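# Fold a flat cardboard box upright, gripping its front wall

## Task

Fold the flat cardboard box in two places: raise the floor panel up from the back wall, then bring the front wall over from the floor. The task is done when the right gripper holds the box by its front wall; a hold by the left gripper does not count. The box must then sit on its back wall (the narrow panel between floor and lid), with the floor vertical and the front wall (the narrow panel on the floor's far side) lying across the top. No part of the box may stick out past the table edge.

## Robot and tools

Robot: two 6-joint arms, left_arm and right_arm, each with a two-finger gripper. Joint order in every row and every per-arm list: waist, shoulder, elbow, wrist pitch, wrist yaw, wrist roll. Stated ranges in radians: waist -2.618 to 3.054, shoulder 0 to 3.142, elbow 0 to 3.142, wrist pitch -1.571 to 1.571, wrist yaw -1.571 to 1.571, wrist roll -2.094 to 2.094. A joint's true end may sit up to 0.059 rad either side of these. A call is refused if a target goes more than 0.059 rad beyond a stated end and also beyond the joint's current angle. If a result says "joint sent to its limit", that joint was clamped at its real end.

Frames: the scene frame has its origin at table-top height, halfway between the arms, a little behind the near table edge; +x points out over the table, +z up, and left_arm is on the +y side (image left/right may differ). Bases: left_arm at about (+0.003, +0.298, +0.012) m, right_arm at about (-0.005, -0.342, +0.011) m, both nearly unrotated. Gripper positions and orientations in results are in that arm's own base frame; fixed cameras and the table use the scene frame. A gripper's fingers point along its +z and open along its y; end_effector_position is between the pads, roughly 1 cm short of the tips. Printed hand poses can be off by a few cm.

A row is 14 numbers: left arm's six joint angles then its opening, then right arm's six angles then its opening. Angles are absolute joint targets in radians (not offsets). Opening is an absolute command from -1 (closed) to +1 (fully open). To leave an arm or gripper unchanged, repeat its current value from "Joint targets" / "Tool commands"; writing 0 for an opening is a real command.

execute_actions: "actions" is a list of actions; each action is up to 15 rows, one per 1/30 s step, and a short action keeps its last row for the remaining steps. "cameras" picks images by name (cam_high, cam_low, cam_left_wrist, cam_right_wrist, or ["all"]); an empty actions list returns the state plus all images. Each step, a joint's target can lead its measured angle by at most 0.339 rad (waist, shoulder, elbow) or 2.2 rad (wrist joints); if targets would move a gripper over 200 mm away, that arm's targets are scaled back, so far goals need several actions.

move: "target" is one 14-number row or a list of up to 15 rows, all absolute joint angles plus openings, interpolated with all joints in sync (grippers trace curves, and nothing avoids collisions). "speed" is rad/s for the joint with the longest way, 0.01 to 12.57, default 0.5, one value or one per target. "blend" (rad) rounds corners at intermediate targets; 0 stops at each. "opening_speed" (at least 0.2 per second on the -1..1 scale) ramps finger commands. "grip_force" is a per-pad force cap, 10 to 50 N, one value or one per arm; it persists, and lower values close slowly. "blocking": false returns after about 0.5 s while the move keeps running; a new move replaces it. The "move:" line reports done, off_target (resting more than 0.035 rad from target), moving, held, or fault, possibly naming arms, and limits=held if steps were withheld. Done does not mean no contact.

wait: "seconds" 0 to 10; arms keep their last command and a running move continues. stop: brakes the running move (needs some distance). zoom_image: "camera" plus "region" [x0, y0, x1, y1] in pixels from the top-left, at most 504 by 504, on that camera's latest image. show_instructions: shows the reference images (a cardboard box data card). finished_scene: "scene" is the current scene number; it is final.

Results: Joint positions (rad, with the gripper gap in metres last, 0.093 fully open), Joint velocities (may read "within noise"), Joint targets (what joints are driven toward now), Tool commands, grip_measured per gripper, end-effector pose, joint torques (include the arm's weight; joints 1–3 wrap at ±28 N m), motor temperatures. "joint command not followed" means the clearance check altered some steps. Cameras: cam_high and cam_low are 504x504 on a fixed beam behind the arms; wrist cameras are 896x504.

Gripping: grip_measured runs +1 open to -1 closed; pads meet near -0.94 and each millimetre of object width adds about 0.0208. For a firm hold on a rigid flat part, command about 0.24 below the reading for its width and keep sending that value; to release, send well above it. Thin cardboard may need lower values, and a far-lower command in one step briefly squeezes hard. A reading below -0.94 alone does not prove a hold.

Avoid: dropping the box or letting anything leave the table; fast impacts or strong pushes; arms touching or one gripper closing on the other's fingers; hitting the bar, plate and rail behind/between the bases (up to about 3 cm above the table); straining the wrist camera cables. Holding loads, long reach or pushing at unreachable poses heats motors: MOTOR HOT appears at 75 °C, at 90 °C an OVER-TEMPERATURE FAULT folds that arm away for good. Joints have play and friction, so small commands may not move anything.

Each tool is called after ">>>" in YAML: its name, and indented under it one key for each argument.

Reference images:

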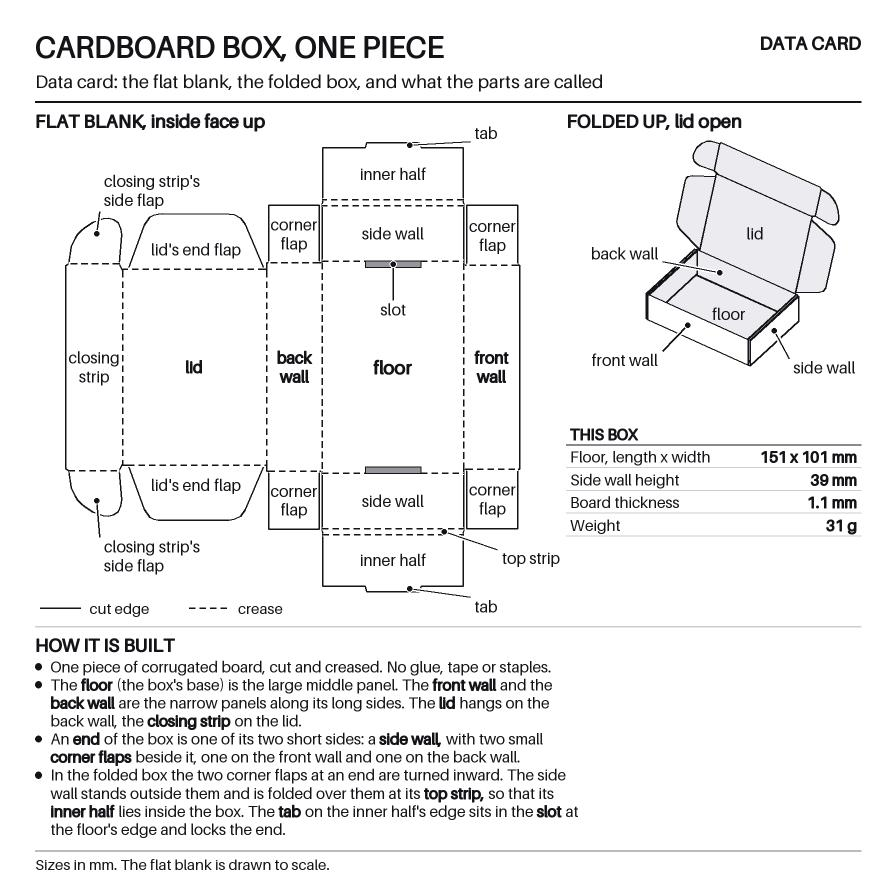

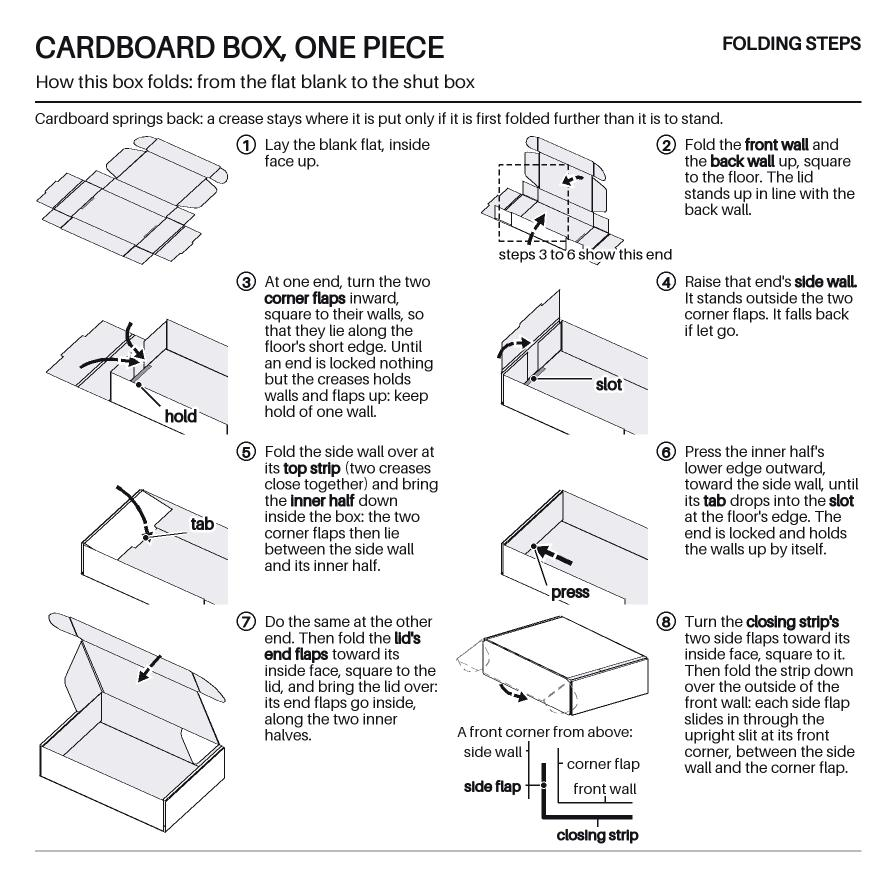

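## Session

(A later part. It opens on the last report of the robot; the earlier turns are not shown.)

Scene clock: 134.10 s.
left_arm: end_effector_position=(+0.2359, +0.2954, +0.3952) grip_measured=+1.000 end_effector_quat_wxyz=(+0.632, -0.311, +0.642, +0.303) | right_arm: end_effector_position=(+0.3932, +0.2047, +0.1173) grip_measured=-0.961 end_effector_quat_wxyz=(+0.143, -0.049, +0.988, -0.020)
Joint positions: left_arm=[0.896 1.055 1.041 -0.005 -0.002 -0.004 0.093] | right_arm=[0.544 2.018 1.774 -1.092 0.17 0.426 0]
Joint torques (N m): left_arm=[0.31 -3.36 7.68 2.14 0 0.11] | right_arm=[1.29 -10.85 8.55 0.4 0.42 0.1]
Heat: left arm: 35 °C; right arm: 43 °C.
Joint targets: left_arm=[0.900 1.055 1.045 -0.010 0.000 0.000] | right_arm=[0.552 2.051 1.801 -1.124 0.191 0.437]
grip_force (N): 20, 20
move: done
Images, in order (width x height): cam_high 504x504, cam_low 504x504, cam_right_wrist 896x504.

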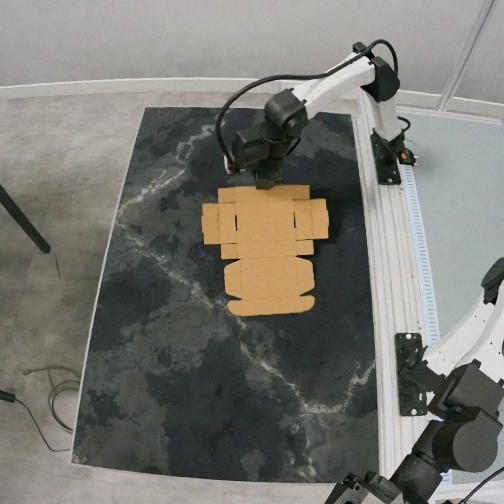

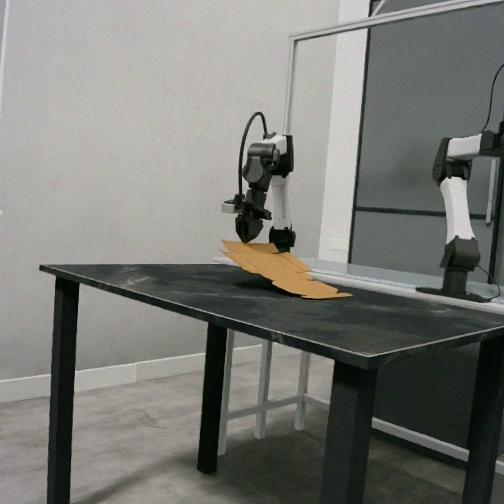

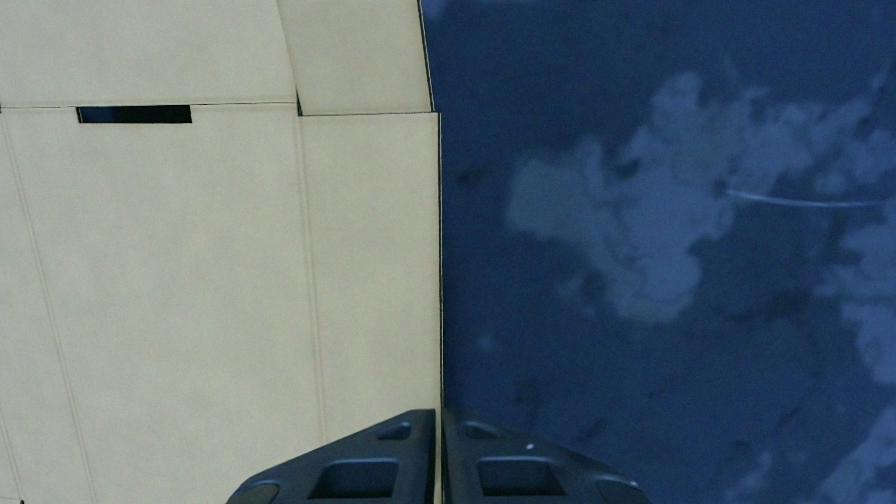

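>>> move:
  target: [0.9, 1.055, 1.045, -0.01, 0, 0, 1, 0.617, 2.095, 1.81, -1.175, 0.585, 0.200, -1]
  speed: 0.2
  cameras: ["cam_low", "cam_right_wrist", "cam_high"]

>>> zoom_image:
  camera: "cam_low"
  region: [200, 200, 360, 310]

Scene clock: 154.90 s.
left_arm: end_effector_position=(+0.2359, +0.2954, +0.3952) grip_measured=+1.000 end_effector_quat_wxyz=(+0.632, -0.311, +0.642, +0.303) | right_arm: end_effector_position=(+0.4024, +0.1699, +0.1212) grip_measured=-0.963 end_effector_quat_wxyz=(+0.172, -0.171, +0.943, -0.226)
Joint positions: left_arm=[0.896 1.055 1.041 -0.005 -0.002 -0.004 0.093] | right_arm=[0.606 2.062 1.781 -1.146 0.56 0.205 0]
Joint torques (N m): left_arm=[0.27 -3.36 7.72 2.13 0.02 0.12] | right_arm=[1.54 -11.22 8.54 0.23 0.7 -0.11]
Heat: left arm: 36 °C; right arm: 43 °C.
Joint targets: left_arm=[0.900 1.055 1.045 -0.010 0.000 0.000] | right_arm=[0.616 2.095 1.809 -1.175 0.585 0.194]
grip_force (N): 20, 20
move: done
Images, in order (width x height): cam_high 504x504, cam_low 504x504, cam_right_wrist 896x504.

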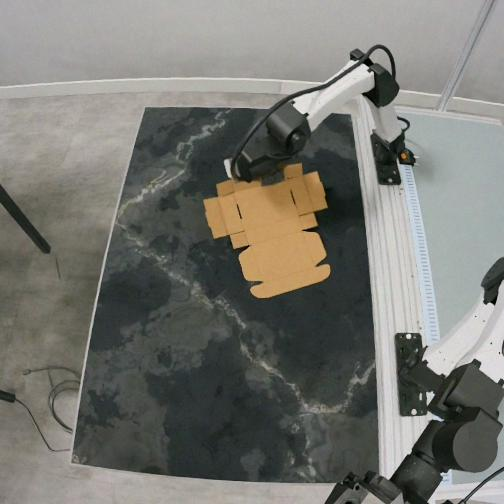

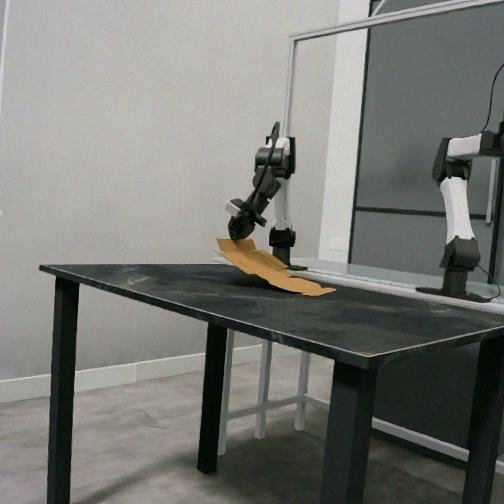

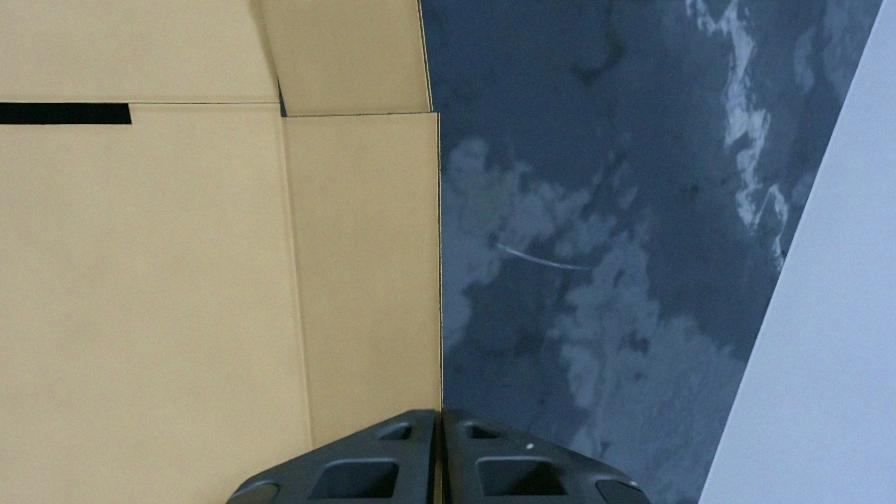

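Scaled by 3.150 from the camera's 504x504 image, which has a finer 720x720 frame.

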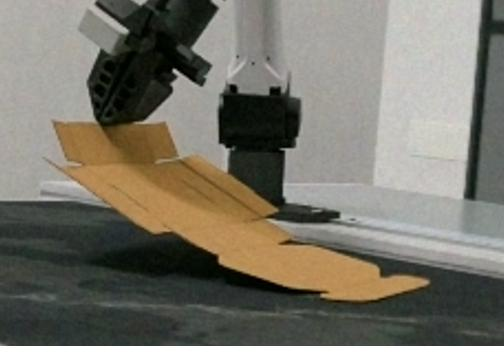

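>>> move:
  target: [0.9, 1.055, 1.045, -0.01, 0, 0, 1, 0.668, 2.04, 1.475, -0.648, 1.055, -0.245, -1]
  speed: 0.2
  cameras: ["cam_low", "cam_right_wrist", "cam_high"]

>>> zoom_image:
  camera: "cam_low"
  region: [200, 200, 360, 310]

Scene clock: 160.80 s.
left_arm: end_effector_position=(+0.2359, +0.2954, +0.3952) grip_measured=+1.000 end_effector_quat_wxyz=(+0.632, -0.311, +0.642, +0.303) | right_arm: end_effector_position=(+0.4334, +0.1530, +0.1117) grip_measured=-0.964 end_effector_quat_wxyz=(+0.245, -0.296, +0.811, -0.441)
Joint positions: left_arm=[0.896 1.055 1.041 -0.005 -0.002 -0.004 0.093] | right_arm=[0.658 2.062 1.491 -0.662 1.024 -0.232 0]
Joint torques (N m): left_arm=[0.2 -3.3 7.58 2.14 0.02 0.1] | right_arm=[1.58 -16.66 5.19 1.03 0.94 -0.05]
Heat: left arm: 36 °C; right arm: 44 °C.
Joint targets: left_arm=[0.900 1.055 1.045 -0.010 0.000 0.000] | right_arm=[0.669 2.040 1.476 -0.649 1.055 -0.245]
grip_force (N): 20, 20
move: done
Images, in order (width x height): cam_high 504x504, cam_low 504x504, cam_right_wrist 896x504.

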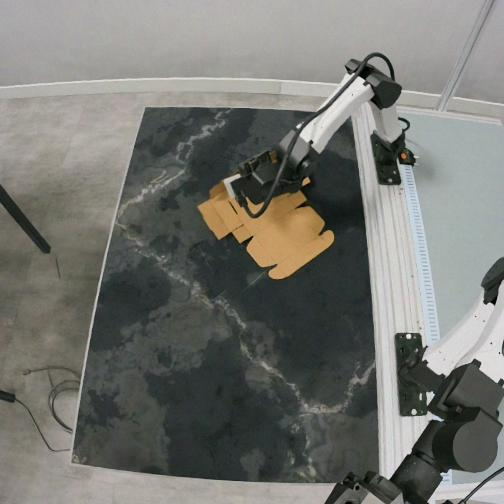

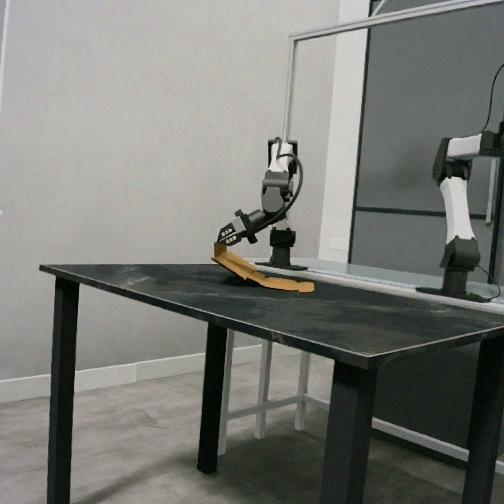

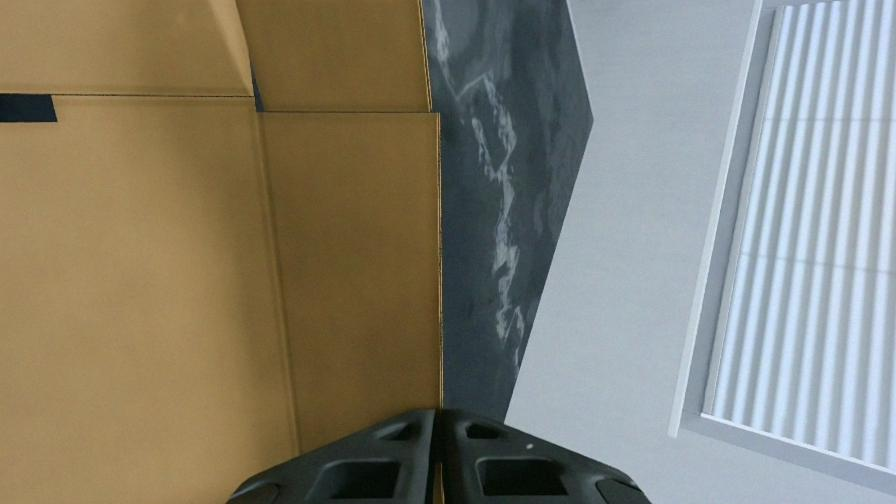

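Scaled by 3.150 from the camera's 504x504 image, which has a finer 720x720 frame.

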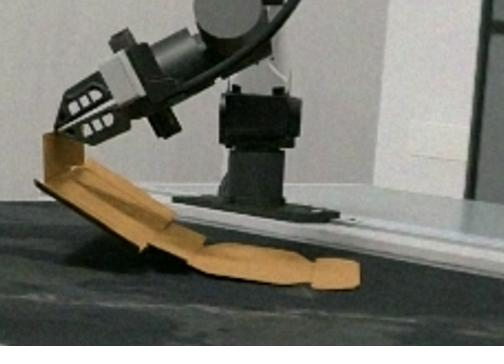

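>>> move:
  target: [0.9, 1.055, 1.045, -0.01, 0, 0, 1, 0.669, 2.315, 1.785, -1.130, 0.72, 0.435, -1]
  speed: 0.25
  grip_force: 40
  cameras: ["cam_low", "cam_right_wrist", "cam_high"]

>>> zoom_image:
  camera: "cam_low"
  region: [200, 200, 360, 310]

Scene clock: 186.20 s.
left_arm: end_effector_position=(+0.2359, +0.2954, +0.3952) grip_measured=+1.000 end_effector_quat_wxyz=(+0.632, -0.311, +0.642, +0.303) | right_arm: end_effector_position=(+0.4052, +0.1682, +0.0477) grip_measured=-0.975 end_effector_quat_wxyz=(+0.165, -0.121, +0.923, -0.327)
Joint positions: left_arm=[0.896 1.055 1.041 -0.005 -0.002 -0.004 0.093] | right_arm=[0.658 2.279 1.761 -1.107 0.748 0.418 0]
Joint torques (N m): left_arm=[0.2 -3.36 7.66 2.13 0.02 0.12] | right_arm=[1.59 -12.29 7.71 -0.11 0.27 0.17]
Motor temperatures (°C): left_arm=[21 25 36 37 23 22 20] | right_arm=[21 52 36 27 23 23 22]
Heat: left arm: 37 °C; right arm: 52 °C.
Joint targets: left_arm=[0.900 1.055 1.045 -0.010 0.000 0.000] | right_arm=[0.669 2.314 1.785 -1.130 0.719 0.435]
grip_force (N): 40, 40
move: off_target (right_arm); right_arm: the shoulder is farthest, 0.036 rad from its target
Images, in order (width x height): cam_high 504x504, cam_low 504x504, cam_right_wrist 896x504.

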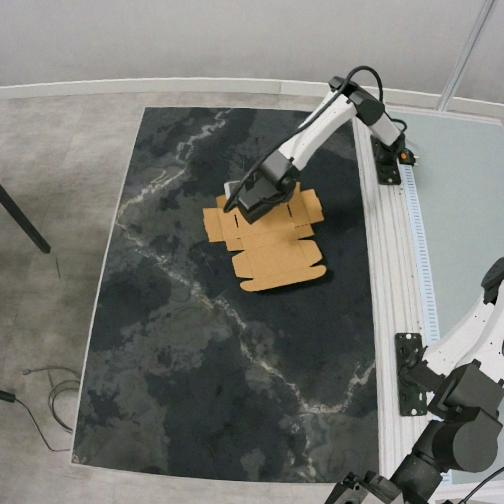

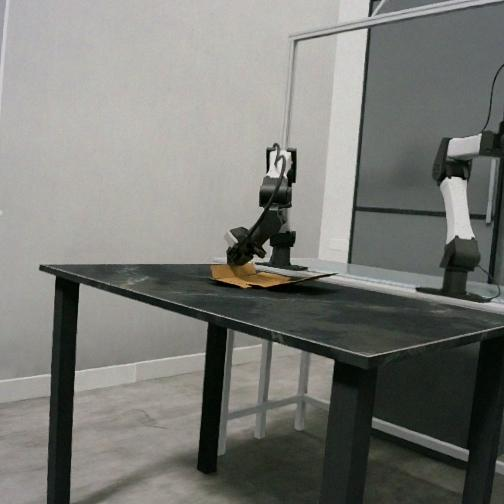

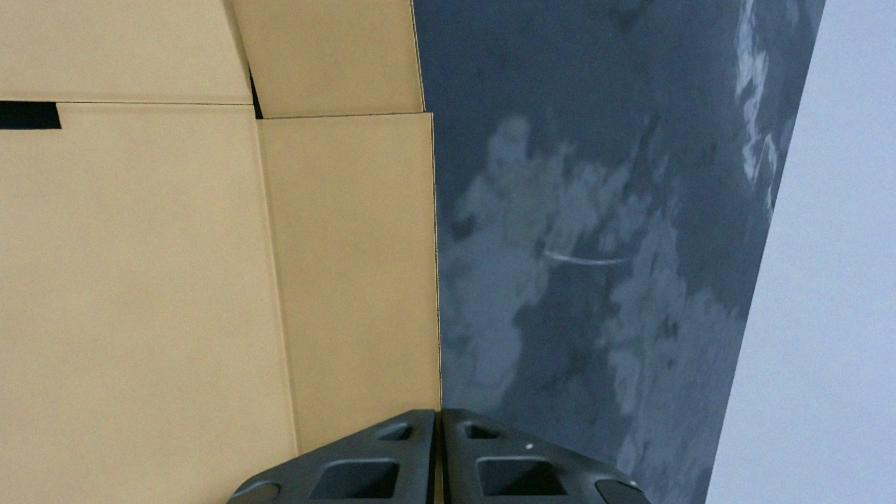

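Scaled by 3.150 from the camera's 504x504 image, which has a finer 720x720 frame.

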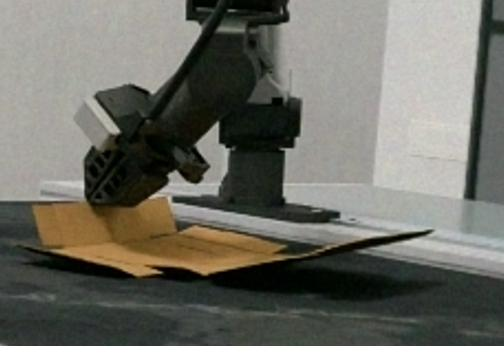

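>>> move:
  target:
    - [0.9, 1.055, 1.045, -0.01, 0, 0, 1, 0.482, 2.055, 1.52, -0.807, 0.155, 0.262, -1]
    - [0.9, 1.055, 1.045, -0.01, 0, 0, 1, 0.196, 2.012, 1.345, -0.590, -0.515, 0.157, -1]
  blend: 0.1
  speed: 0.3
  cameras: ["cam_low", "cam_right_wrist", "cam_high"]

>>> zoom_image:
  camera: "cam_low"
  region: [200, 200, 360, 310]

Scene clock: 206.50 s.
left_arm: end_effector_position=(+0.2359, +0.2954, +0.3952) grip_measured=+1.000 end_effector_quat_wxyz=(+0.632, -0.311, +0.642, +0.303) | right_arm: end_effector_position=(+0.4054, +0.1599, +0.0182) grip_measured=-0.977 end_effector_quat_wxyz=(+0.082, -0.039, +0.963, +0.256)
Joint positions: left_arm=[0.896 1.055 1.041 -0.005 -0.002 -0.004 0.093] | right_arm=[0.196 2.062 1.36 -0.604 -0.48 0.181 0]
Joint torques (N m): left_arm=[0.23 -3.33 7.62 2.15 0.02 0.1] | right_arm=[0.59 -19.08 4.82 0.98 -0.47 -0.16]
Heat: left arm: 37 °C; right arm: 50 °C.
Joint targets: left_arm=[0.900 1.055 1.045 -0.010 0.000 0.000] | right_arm=[0.197 2.012 1.345 -0.589 -0.505 0.166]
grip_force (N): 40, 40
move: off_target (right_arm); right_arm: the shoulder is farthest, 0.050 rad from its target
Images, in order (width x height): cam_high 504x504, cam_low 504x504, cam_right_wrist 896x504.

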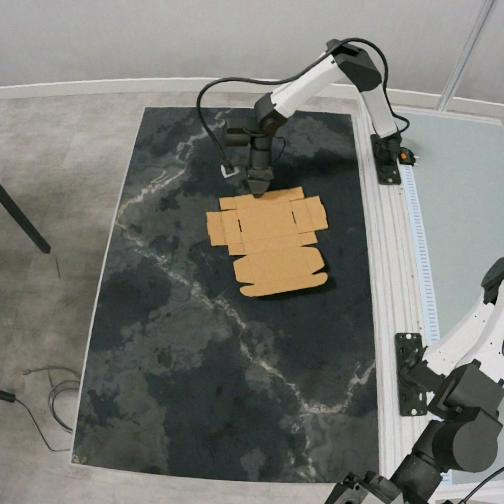

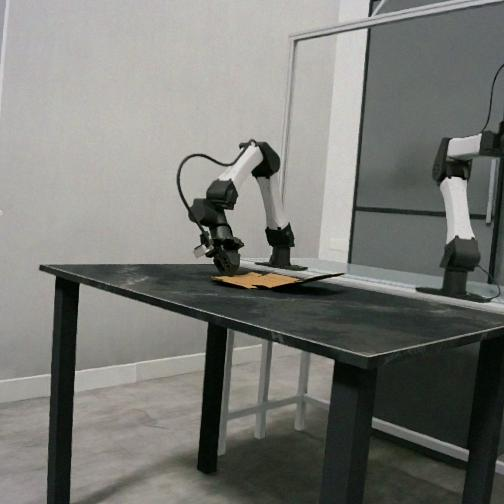

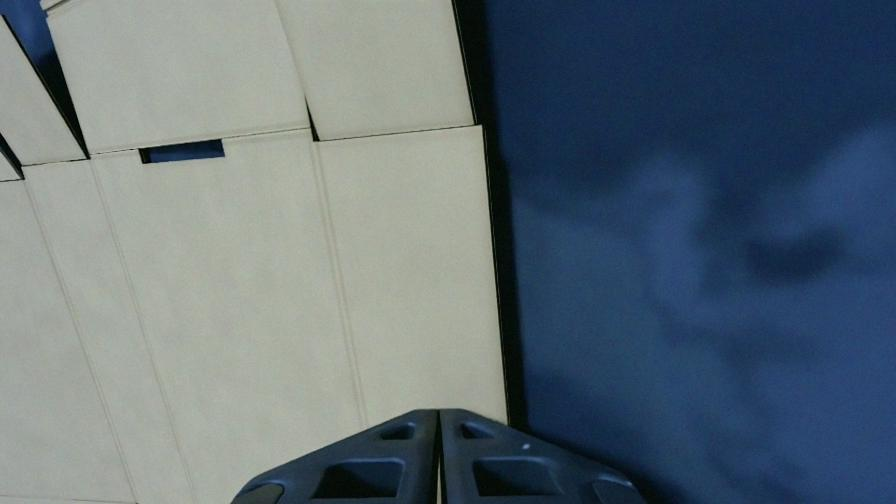

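Scaled by 3.150 from the camera's 504x504 image, which has a finer 720x720 frame.

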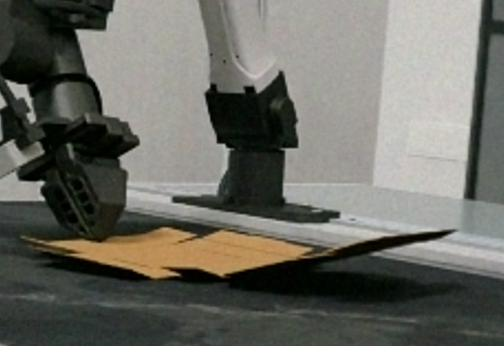

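>>> move:
  target:
    - [-0.83, 1.9, 1.75, -0.9, 0, 0, -1, 0.041, 1.812, 0.873, 0.086, -0.655, 0.281, -1]
    - [-0.83, 2.146, 1.604, -0.505, 0, 0, -1, 0.041, 1.812, 0.873, 0.086, -0.655, 0.281, -0.316]
  speed: [0.8, 0.4]
  cameras: ["cam_low", "cam_right_wrist", "cam_high", "cam_left_wrist"]

>>> zoom_image:
  camera: "cam_low"
  region: [200, 200, 360, 310]

Scene clock: 235.13 s.
left_arm: end_effector_position=(+0.3442, -0.3935, +0.0557) grip_measured=-0.980 end_effector_quat_wxyz=(+0.230, +0.402, +0.880, -0.105) | right_arm: end_effector_position=(+0.4059, +0.1167, +0.0326) grip_measured=-0.317 end_effector_quat_wxyz=(+0.257, +0.004, +0.905, +0.338)
Joint positions: left_arm=[-0.851 2.137 1.618 -0.541 0.002 0.005 0] | right_arm=[0.043 1.855 0.886 0.055 -0.631 0.274 0.03]
Joint torques (N m): left_arm=[0.55 -11.11 5.61 1.69 -0.01 0.13] | right_arm=[0.31 -15.66 4.57 1.82 -0.49 0.02]
Motor temperatures (°C): left_arm=[21 26 36 37 23 22 20] | right_arm=[21 64 35 27 23 23 22]
Heat: left arm: 37 °C; right arm: 64 °C.
Joint targets: left_arm=[-0.843 2.147 1.604 -0.504 0.001 0.009] | right_arm=[0.040 1.813 0.872 0.085 -0.654 0.281]
grip_force (N): 40, 40
move: off_target (left_arm, right_arm); target 2's new numbers were sent with right_arm's shoulder 0.043 rad from that target; left_arm: the wrist pitch is farthest, 0.036 rad from its target; right_arm: the shoulder is farthest, 0.043 rad from its target

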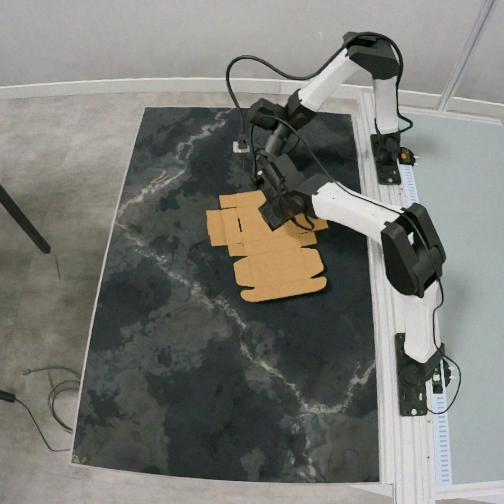

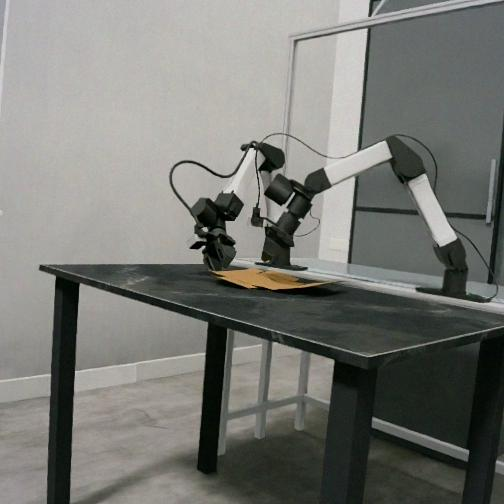

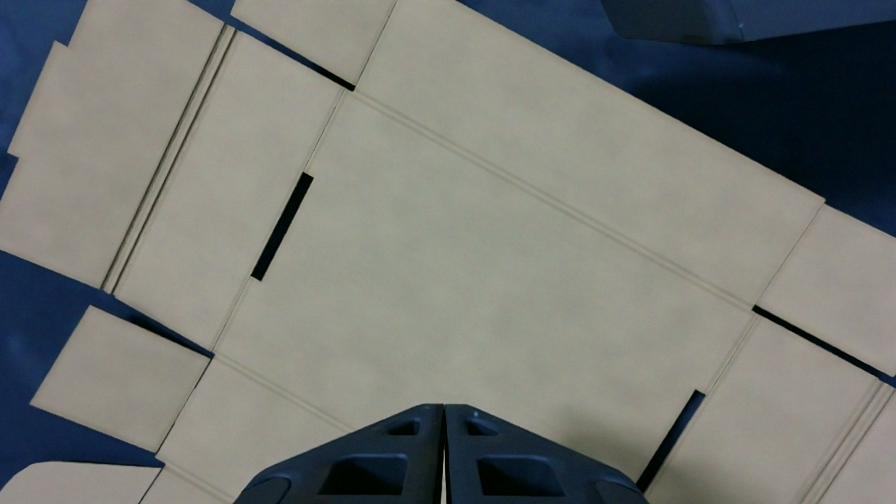

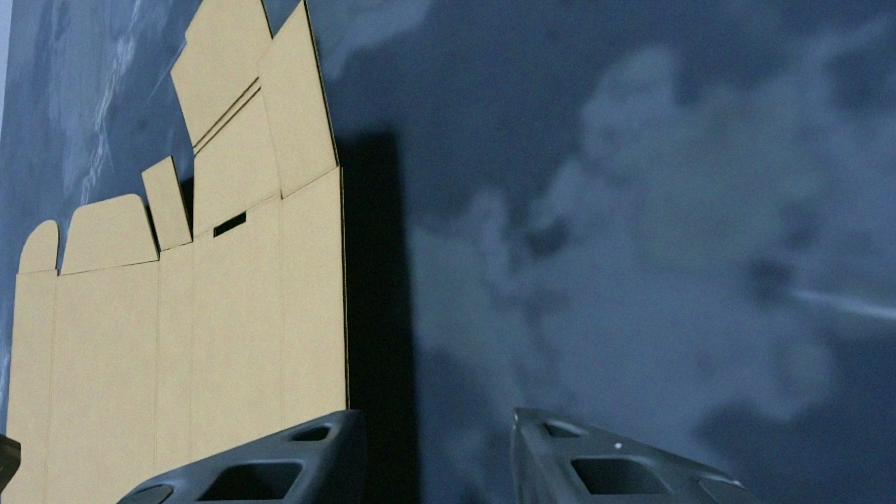

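Scaled by 3.150 from the camera's 504x504 image, which has a finer 720x720 frame.

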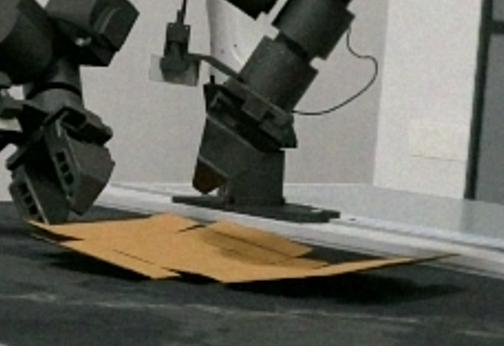

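>>> move:
  target: [-0.843, 2.235, 1.505, -0.325, 0, 0, -1, 0.138, 1.895, 0.772, 0.297, -0.562, 0.37, -0.316]
  speed: 0.2
  cameras: ["cam_low", "cam_right_wrist", "cam_left_wrist"]

>>> zoom_image:
  camera: "cam_low"
  region: [200, 230, 320, 310]

Scene clock: 248.07 s.
left_arm: end_effector_position=(+0.3448, -0.3941, +0.0003) grip_measured=-0.980 end_effector_quat_wxyz=(+0.229, +0.398, +0.882, -0.105) | right_arm: end_effector_position=(+0.4049, +0.1413, +0.0311) grip_measured=-0.317 end_effector_quat_wxyz=(+0.296, -0.002, +0.891, +0.344)
Joint positions: left_arm=[-0.851 2.219 1.52 -0.363 0.002 -0.004 0] | right_arm=[0.119 1.855 0.794 0.281 -0.579 0.362 0.03]
Joint torques (N m): left_arm=[0.58 -10.96 5.03 1.71 -0.01 0.02] | right_arm=[2.33 -7.23 3.86 1.87 -0.03 0.02]
Motor temperatures (°C): left_arm=[21 30 35 36 23 22 21] | right_arm=[21 63 34 28 23 23 22]
Heat: left arm: 36 °C; right arm: 63 °C.
Joint targets: left_arm=[-0.843 2.234 1.504 -0.325 0.000 -0.009] | right_arm=[0.138 1.894 0.773 0.297 -0.563 0.371]
grip_force (N): 40, 40
move: off_target (left_arm, right_arm); left_arm: the wrist pitch is farthest, 0.038 rad from its target; right_arm: the shoulder is farthest, 0.040 rad from its target
Images, in order (width x height): cam_low 504x504, cam_left_wrist 896x504, cam_right_wrist 896x504.

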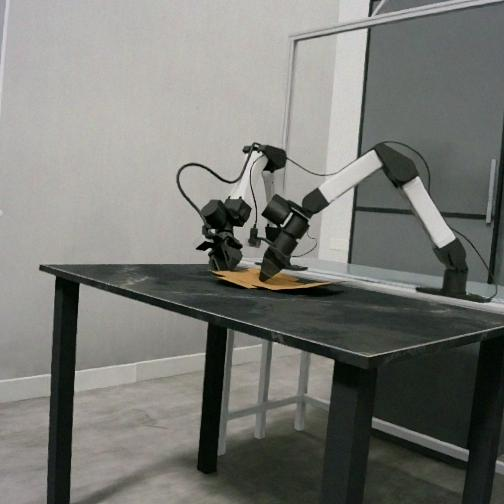

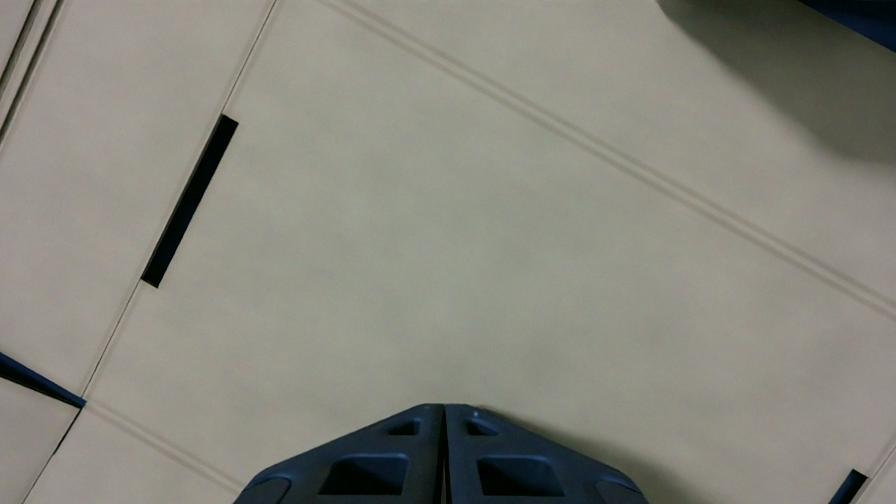

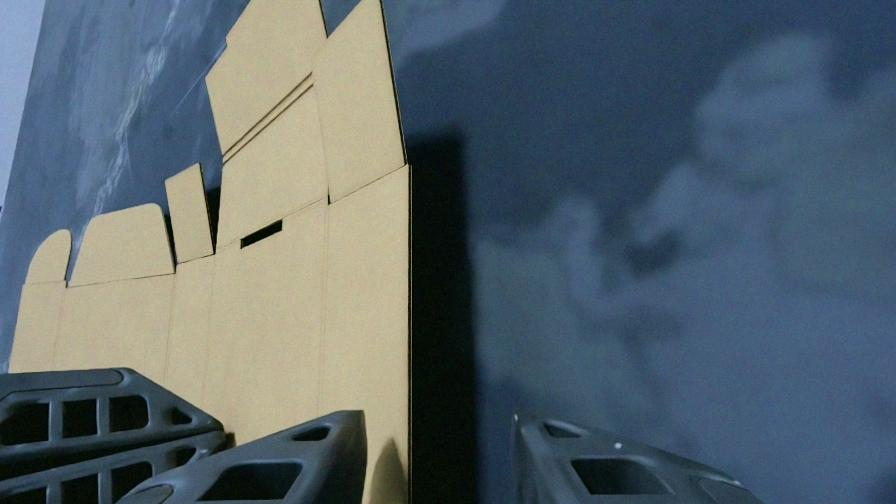

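Scaled by 4.200 from the camera's 504x504 image, which has a finer 720x720 frame.

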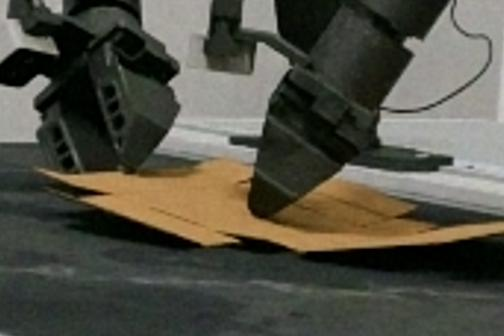

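>>> move:
  target: [-0.843, 2.262, 1.480, -0.285, 0, 0, -1, 0.142, 1.912, 0.772, 0.297, -0.562, 0.37, -0.316]
  speed: 0.1
  cameras: ["cam_left_wrist", "cam_right_wrist"]

Scene clock: 266.67 s.
left_arm: end_effector_position=(+0.3477, -0.3978, -0.0055) grip_measured=-0.980 end_effector_quat_wxyz=(+0.239, +0.397, +0.879, -0.111) | right_arm: end_effector_position=(+0.4048, +0.1413, +0.0305) grip_measured=-0.317 end_effector_quat_wxyz=(+0.295, -0.001, +0.892, +0.344)
Joint positions: left_arm=[-0.851 2.233 1.505 -0.309 0.004 -0.004 0] | right_arm=[0.119 1.857 0.794 0.281 -0.579 0.363 0.03]
Joint torques (N m): left_arm=[0.58 -9.77 4.4 1.6 -0.03 0.11] | right_arm=[2.67 -5.59 3.77 1.85 -0.02 0.02]
Motor temperatures (°C): left_arm=[21 33 33 36 23 22 21] | right_arm=[22 53 33 30 23 23 22]
Heat: left arm: 36 °C; right arm: 53 °C.
Joint targets: left_arm=[-0.843 2.262 1.481 -0.286 0.002 0.000] | right_arm=[0.142 1.912 0.772 0.296 -0.562 0.370]
grip_force (N): 40, 40
move: off_target (right_arm); right_arm: the shoulder is farthest, 0.055 rad from its target
Images, in order (width x height): cam_left_wrist 896x504, cam_right_wrist 896x504.

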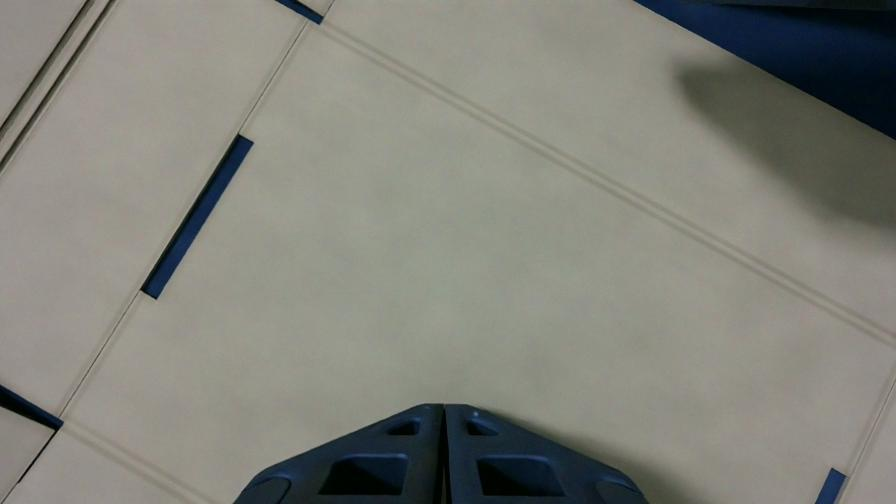

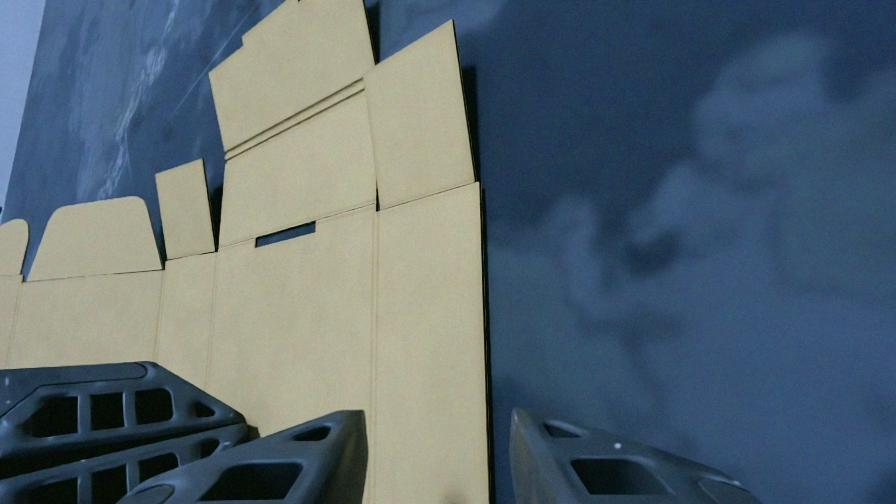

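>>> move:
  target: [-0.843, 2.280, 1.474, -0.28, 0, 0, -1, 0.232, 1.895, 0.775, 0.30, -0.513, 0.43, -0.316]
  speed: 0.06
  cameras: ["cam_left_wrist", "cam_right_wrist", "cam_low"]

>>> zoom_image:
  camera: "cam_low"
  region: [200, 230, 320, 310]

Scene clock: 276.27 s.
left_arm: end_effector_position=(+0.3496, -0.4001, -0.0057) grip_measured=-0.980 end_effector_quat_wxyz=(+0.244, +0.396, +0.878, -0.113) | right_arm: end_effector_position=(+0.4043, +0.1605, +0.0294) grip_measured=-0.317 end_effector_quat_wxyz=(+0.297, +0.001, +0.894, +0.336)
Joint positions: left_arm=[-0.851 2.238 1.505 -0.292 0.004 -0.004 0] | right_arm=[0.187 1.861 0.794 0.312 -0.513 0.415 0.03]
Joint torques (N m): left_arm=[0.64 -8.61 3.81 1.53 -0.05 0.12] | right_arm=[4.83 -7.77 4.03 1.61 -0.16 0.08]
Heat: left arm: 35 °C; right arm: 49 °C.
Joint targets: left_arm=[-0.843 2.280 1.474 -0.279 0.000 0.000] | right_arm=[0.233 1.895 0.775 0.301 -0.513 0.429]
grip_force (N): 40, 40
move: off_target (left_arm, right_arm); left_arm: the shoulder is farthest, 0.042 rad from its target; right_arm: the waist is farthest, 0.045 rad from its target
Images, in order (width x height): cam_low 504x504, cam_left_wrist 896x504, cam_right_wrist 896x504.

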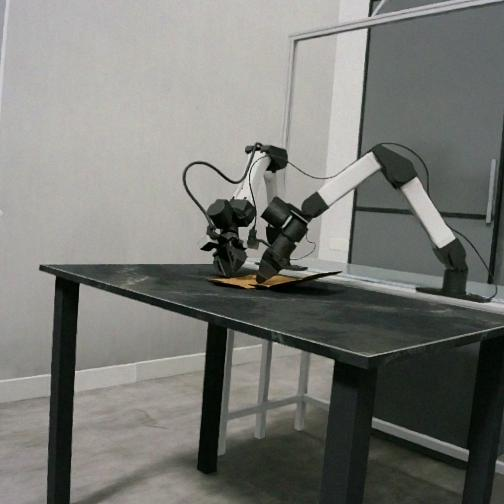

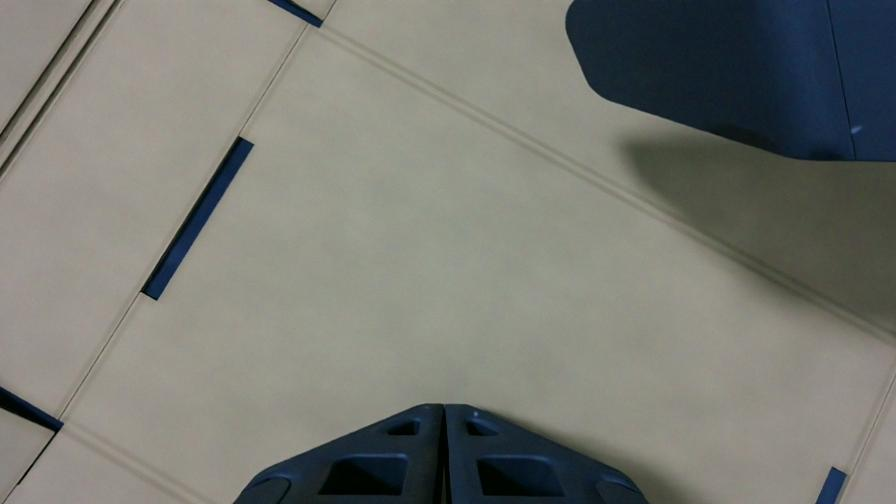

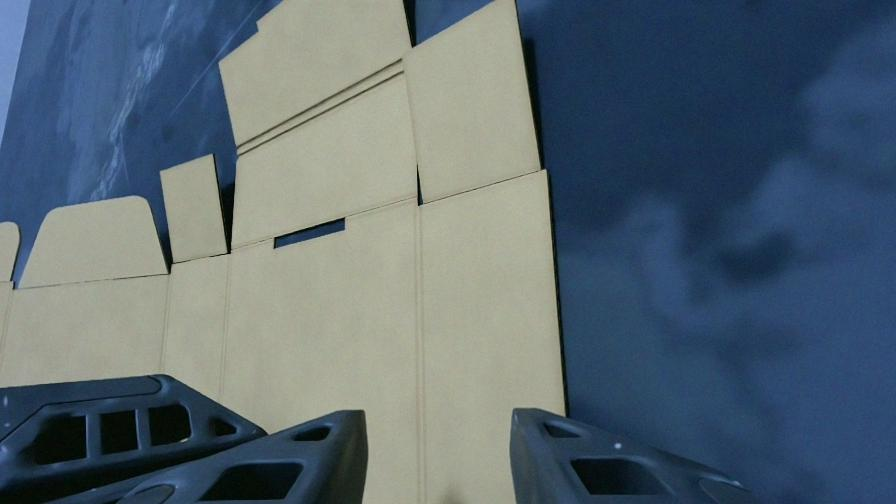

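Scaled by 4.200 from the camera's 504x504 image, which has a finer 720x720 frame.

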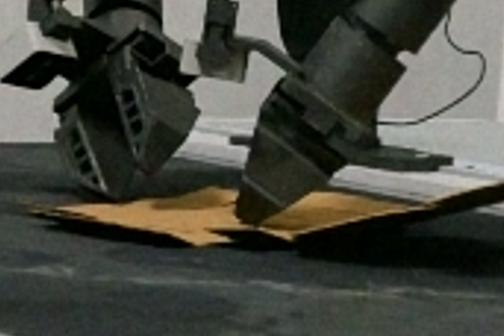

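>>> move:
  target:
    - [-0.843, 2.280, 1.474, -0.28, 0, 0, -1, 0.10, 1.84, 0.83, 0.22, -0.60, 0.33, -0.316]
    - [-0.843, 2.17, 1.565, -0.43, 0, 0, -1, 0.075, 1.80, 0.83, 0.20, -0.60, 0.33, -0.316]
  speed: 0.25
  blend: 0.02
  cameras: ["cam_left_wrist", "cam_right_wrist", "cam_low"]

>>> zoom_image:
  camera: "cam_low"
  region: [200, 230, 320, 310]

Scene clock: 283.27 s.
left_arm: end_effector_position=(+0.3439, -0.3935, +0.0125) grip_measured=-0.980 end_effector_quat_wxyz=(+0.228, +0.398, +0.882, -0.106) | right_arm: end_effector_position=(+0.4093, +0.1252, +0.0357) grip_measured=-0.317 end_effector_quat_wxyz=(+0.297, +0.012, +0.893, +0.337)
Joint positions: left_arm=[-0.851 2.196 1.535 -0.403 0.004 -0.004 0] | right_arm=[0.078 1.84 0.811 0.232 -0.585 0.349 0.03]
Joint torques (N m): left_arm=[0.57 -14.5 8.73 1.06 -0.02 0.12] | right_arm=[0.28 -15.09 7.04 1.29 -0.34 -0.22]
Motor temperatures (°C): left_arm=[21 34 33 35 23 22 21] | right_arm=[22 47 33 30 22 23 22]
Heat: left arm: 35 °C; right arm: 47 °C.
Joint targets: left_arm=[-0.843 2.171 1.564 -0.431 0.000 0.000] | right_arm=[0.075 1.800 0.829 0.199 -0.599 0.330]
grip_force (N): 40, 40
move: off_target (right_arm); right_arm: the shoulder is farthest, 0.040 rad from its target
Images, in order (width x height): cam_low 504x504, cam_left_wrist 896x504, cam_right_wrist 896x504.

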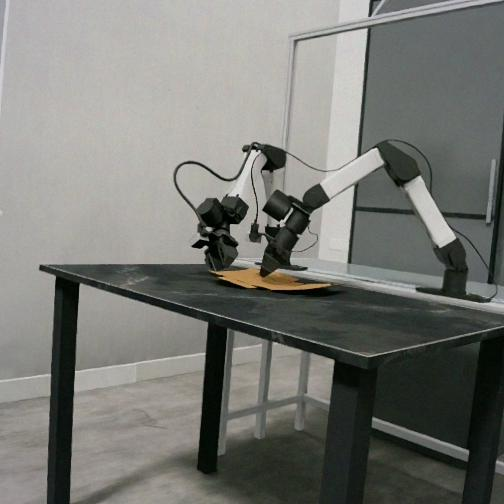

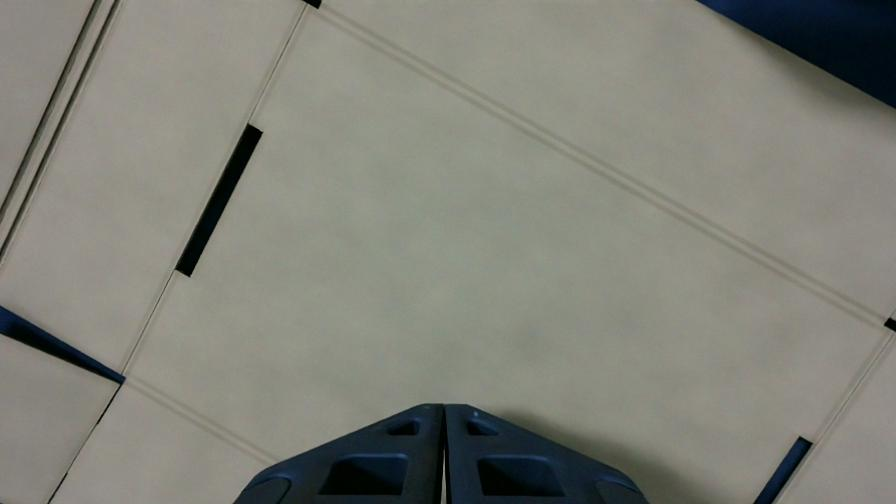

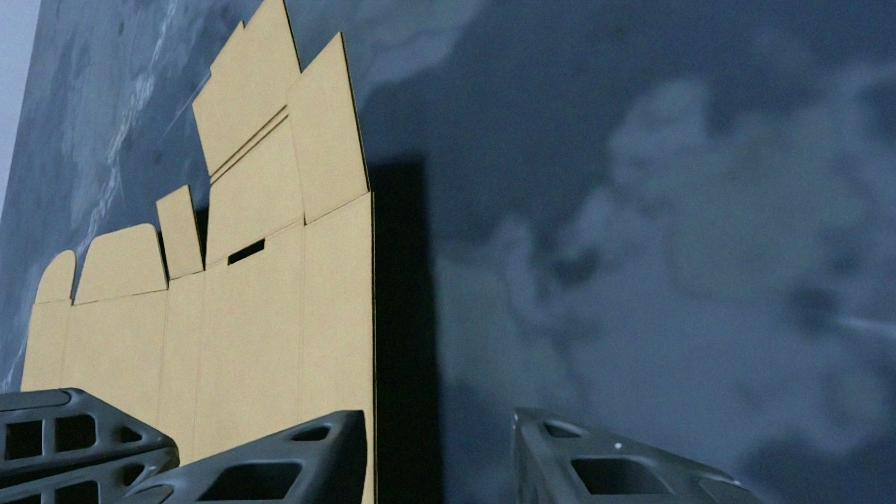

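Scaled by 4.200 from the camera's 504x504 image, which has a finer 720x720 frame.

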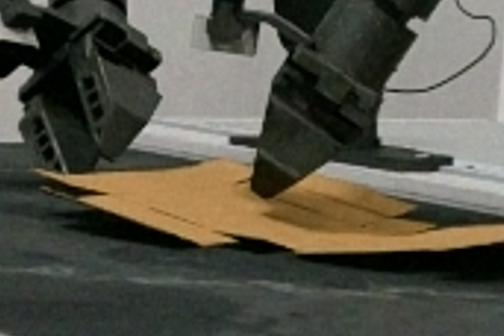

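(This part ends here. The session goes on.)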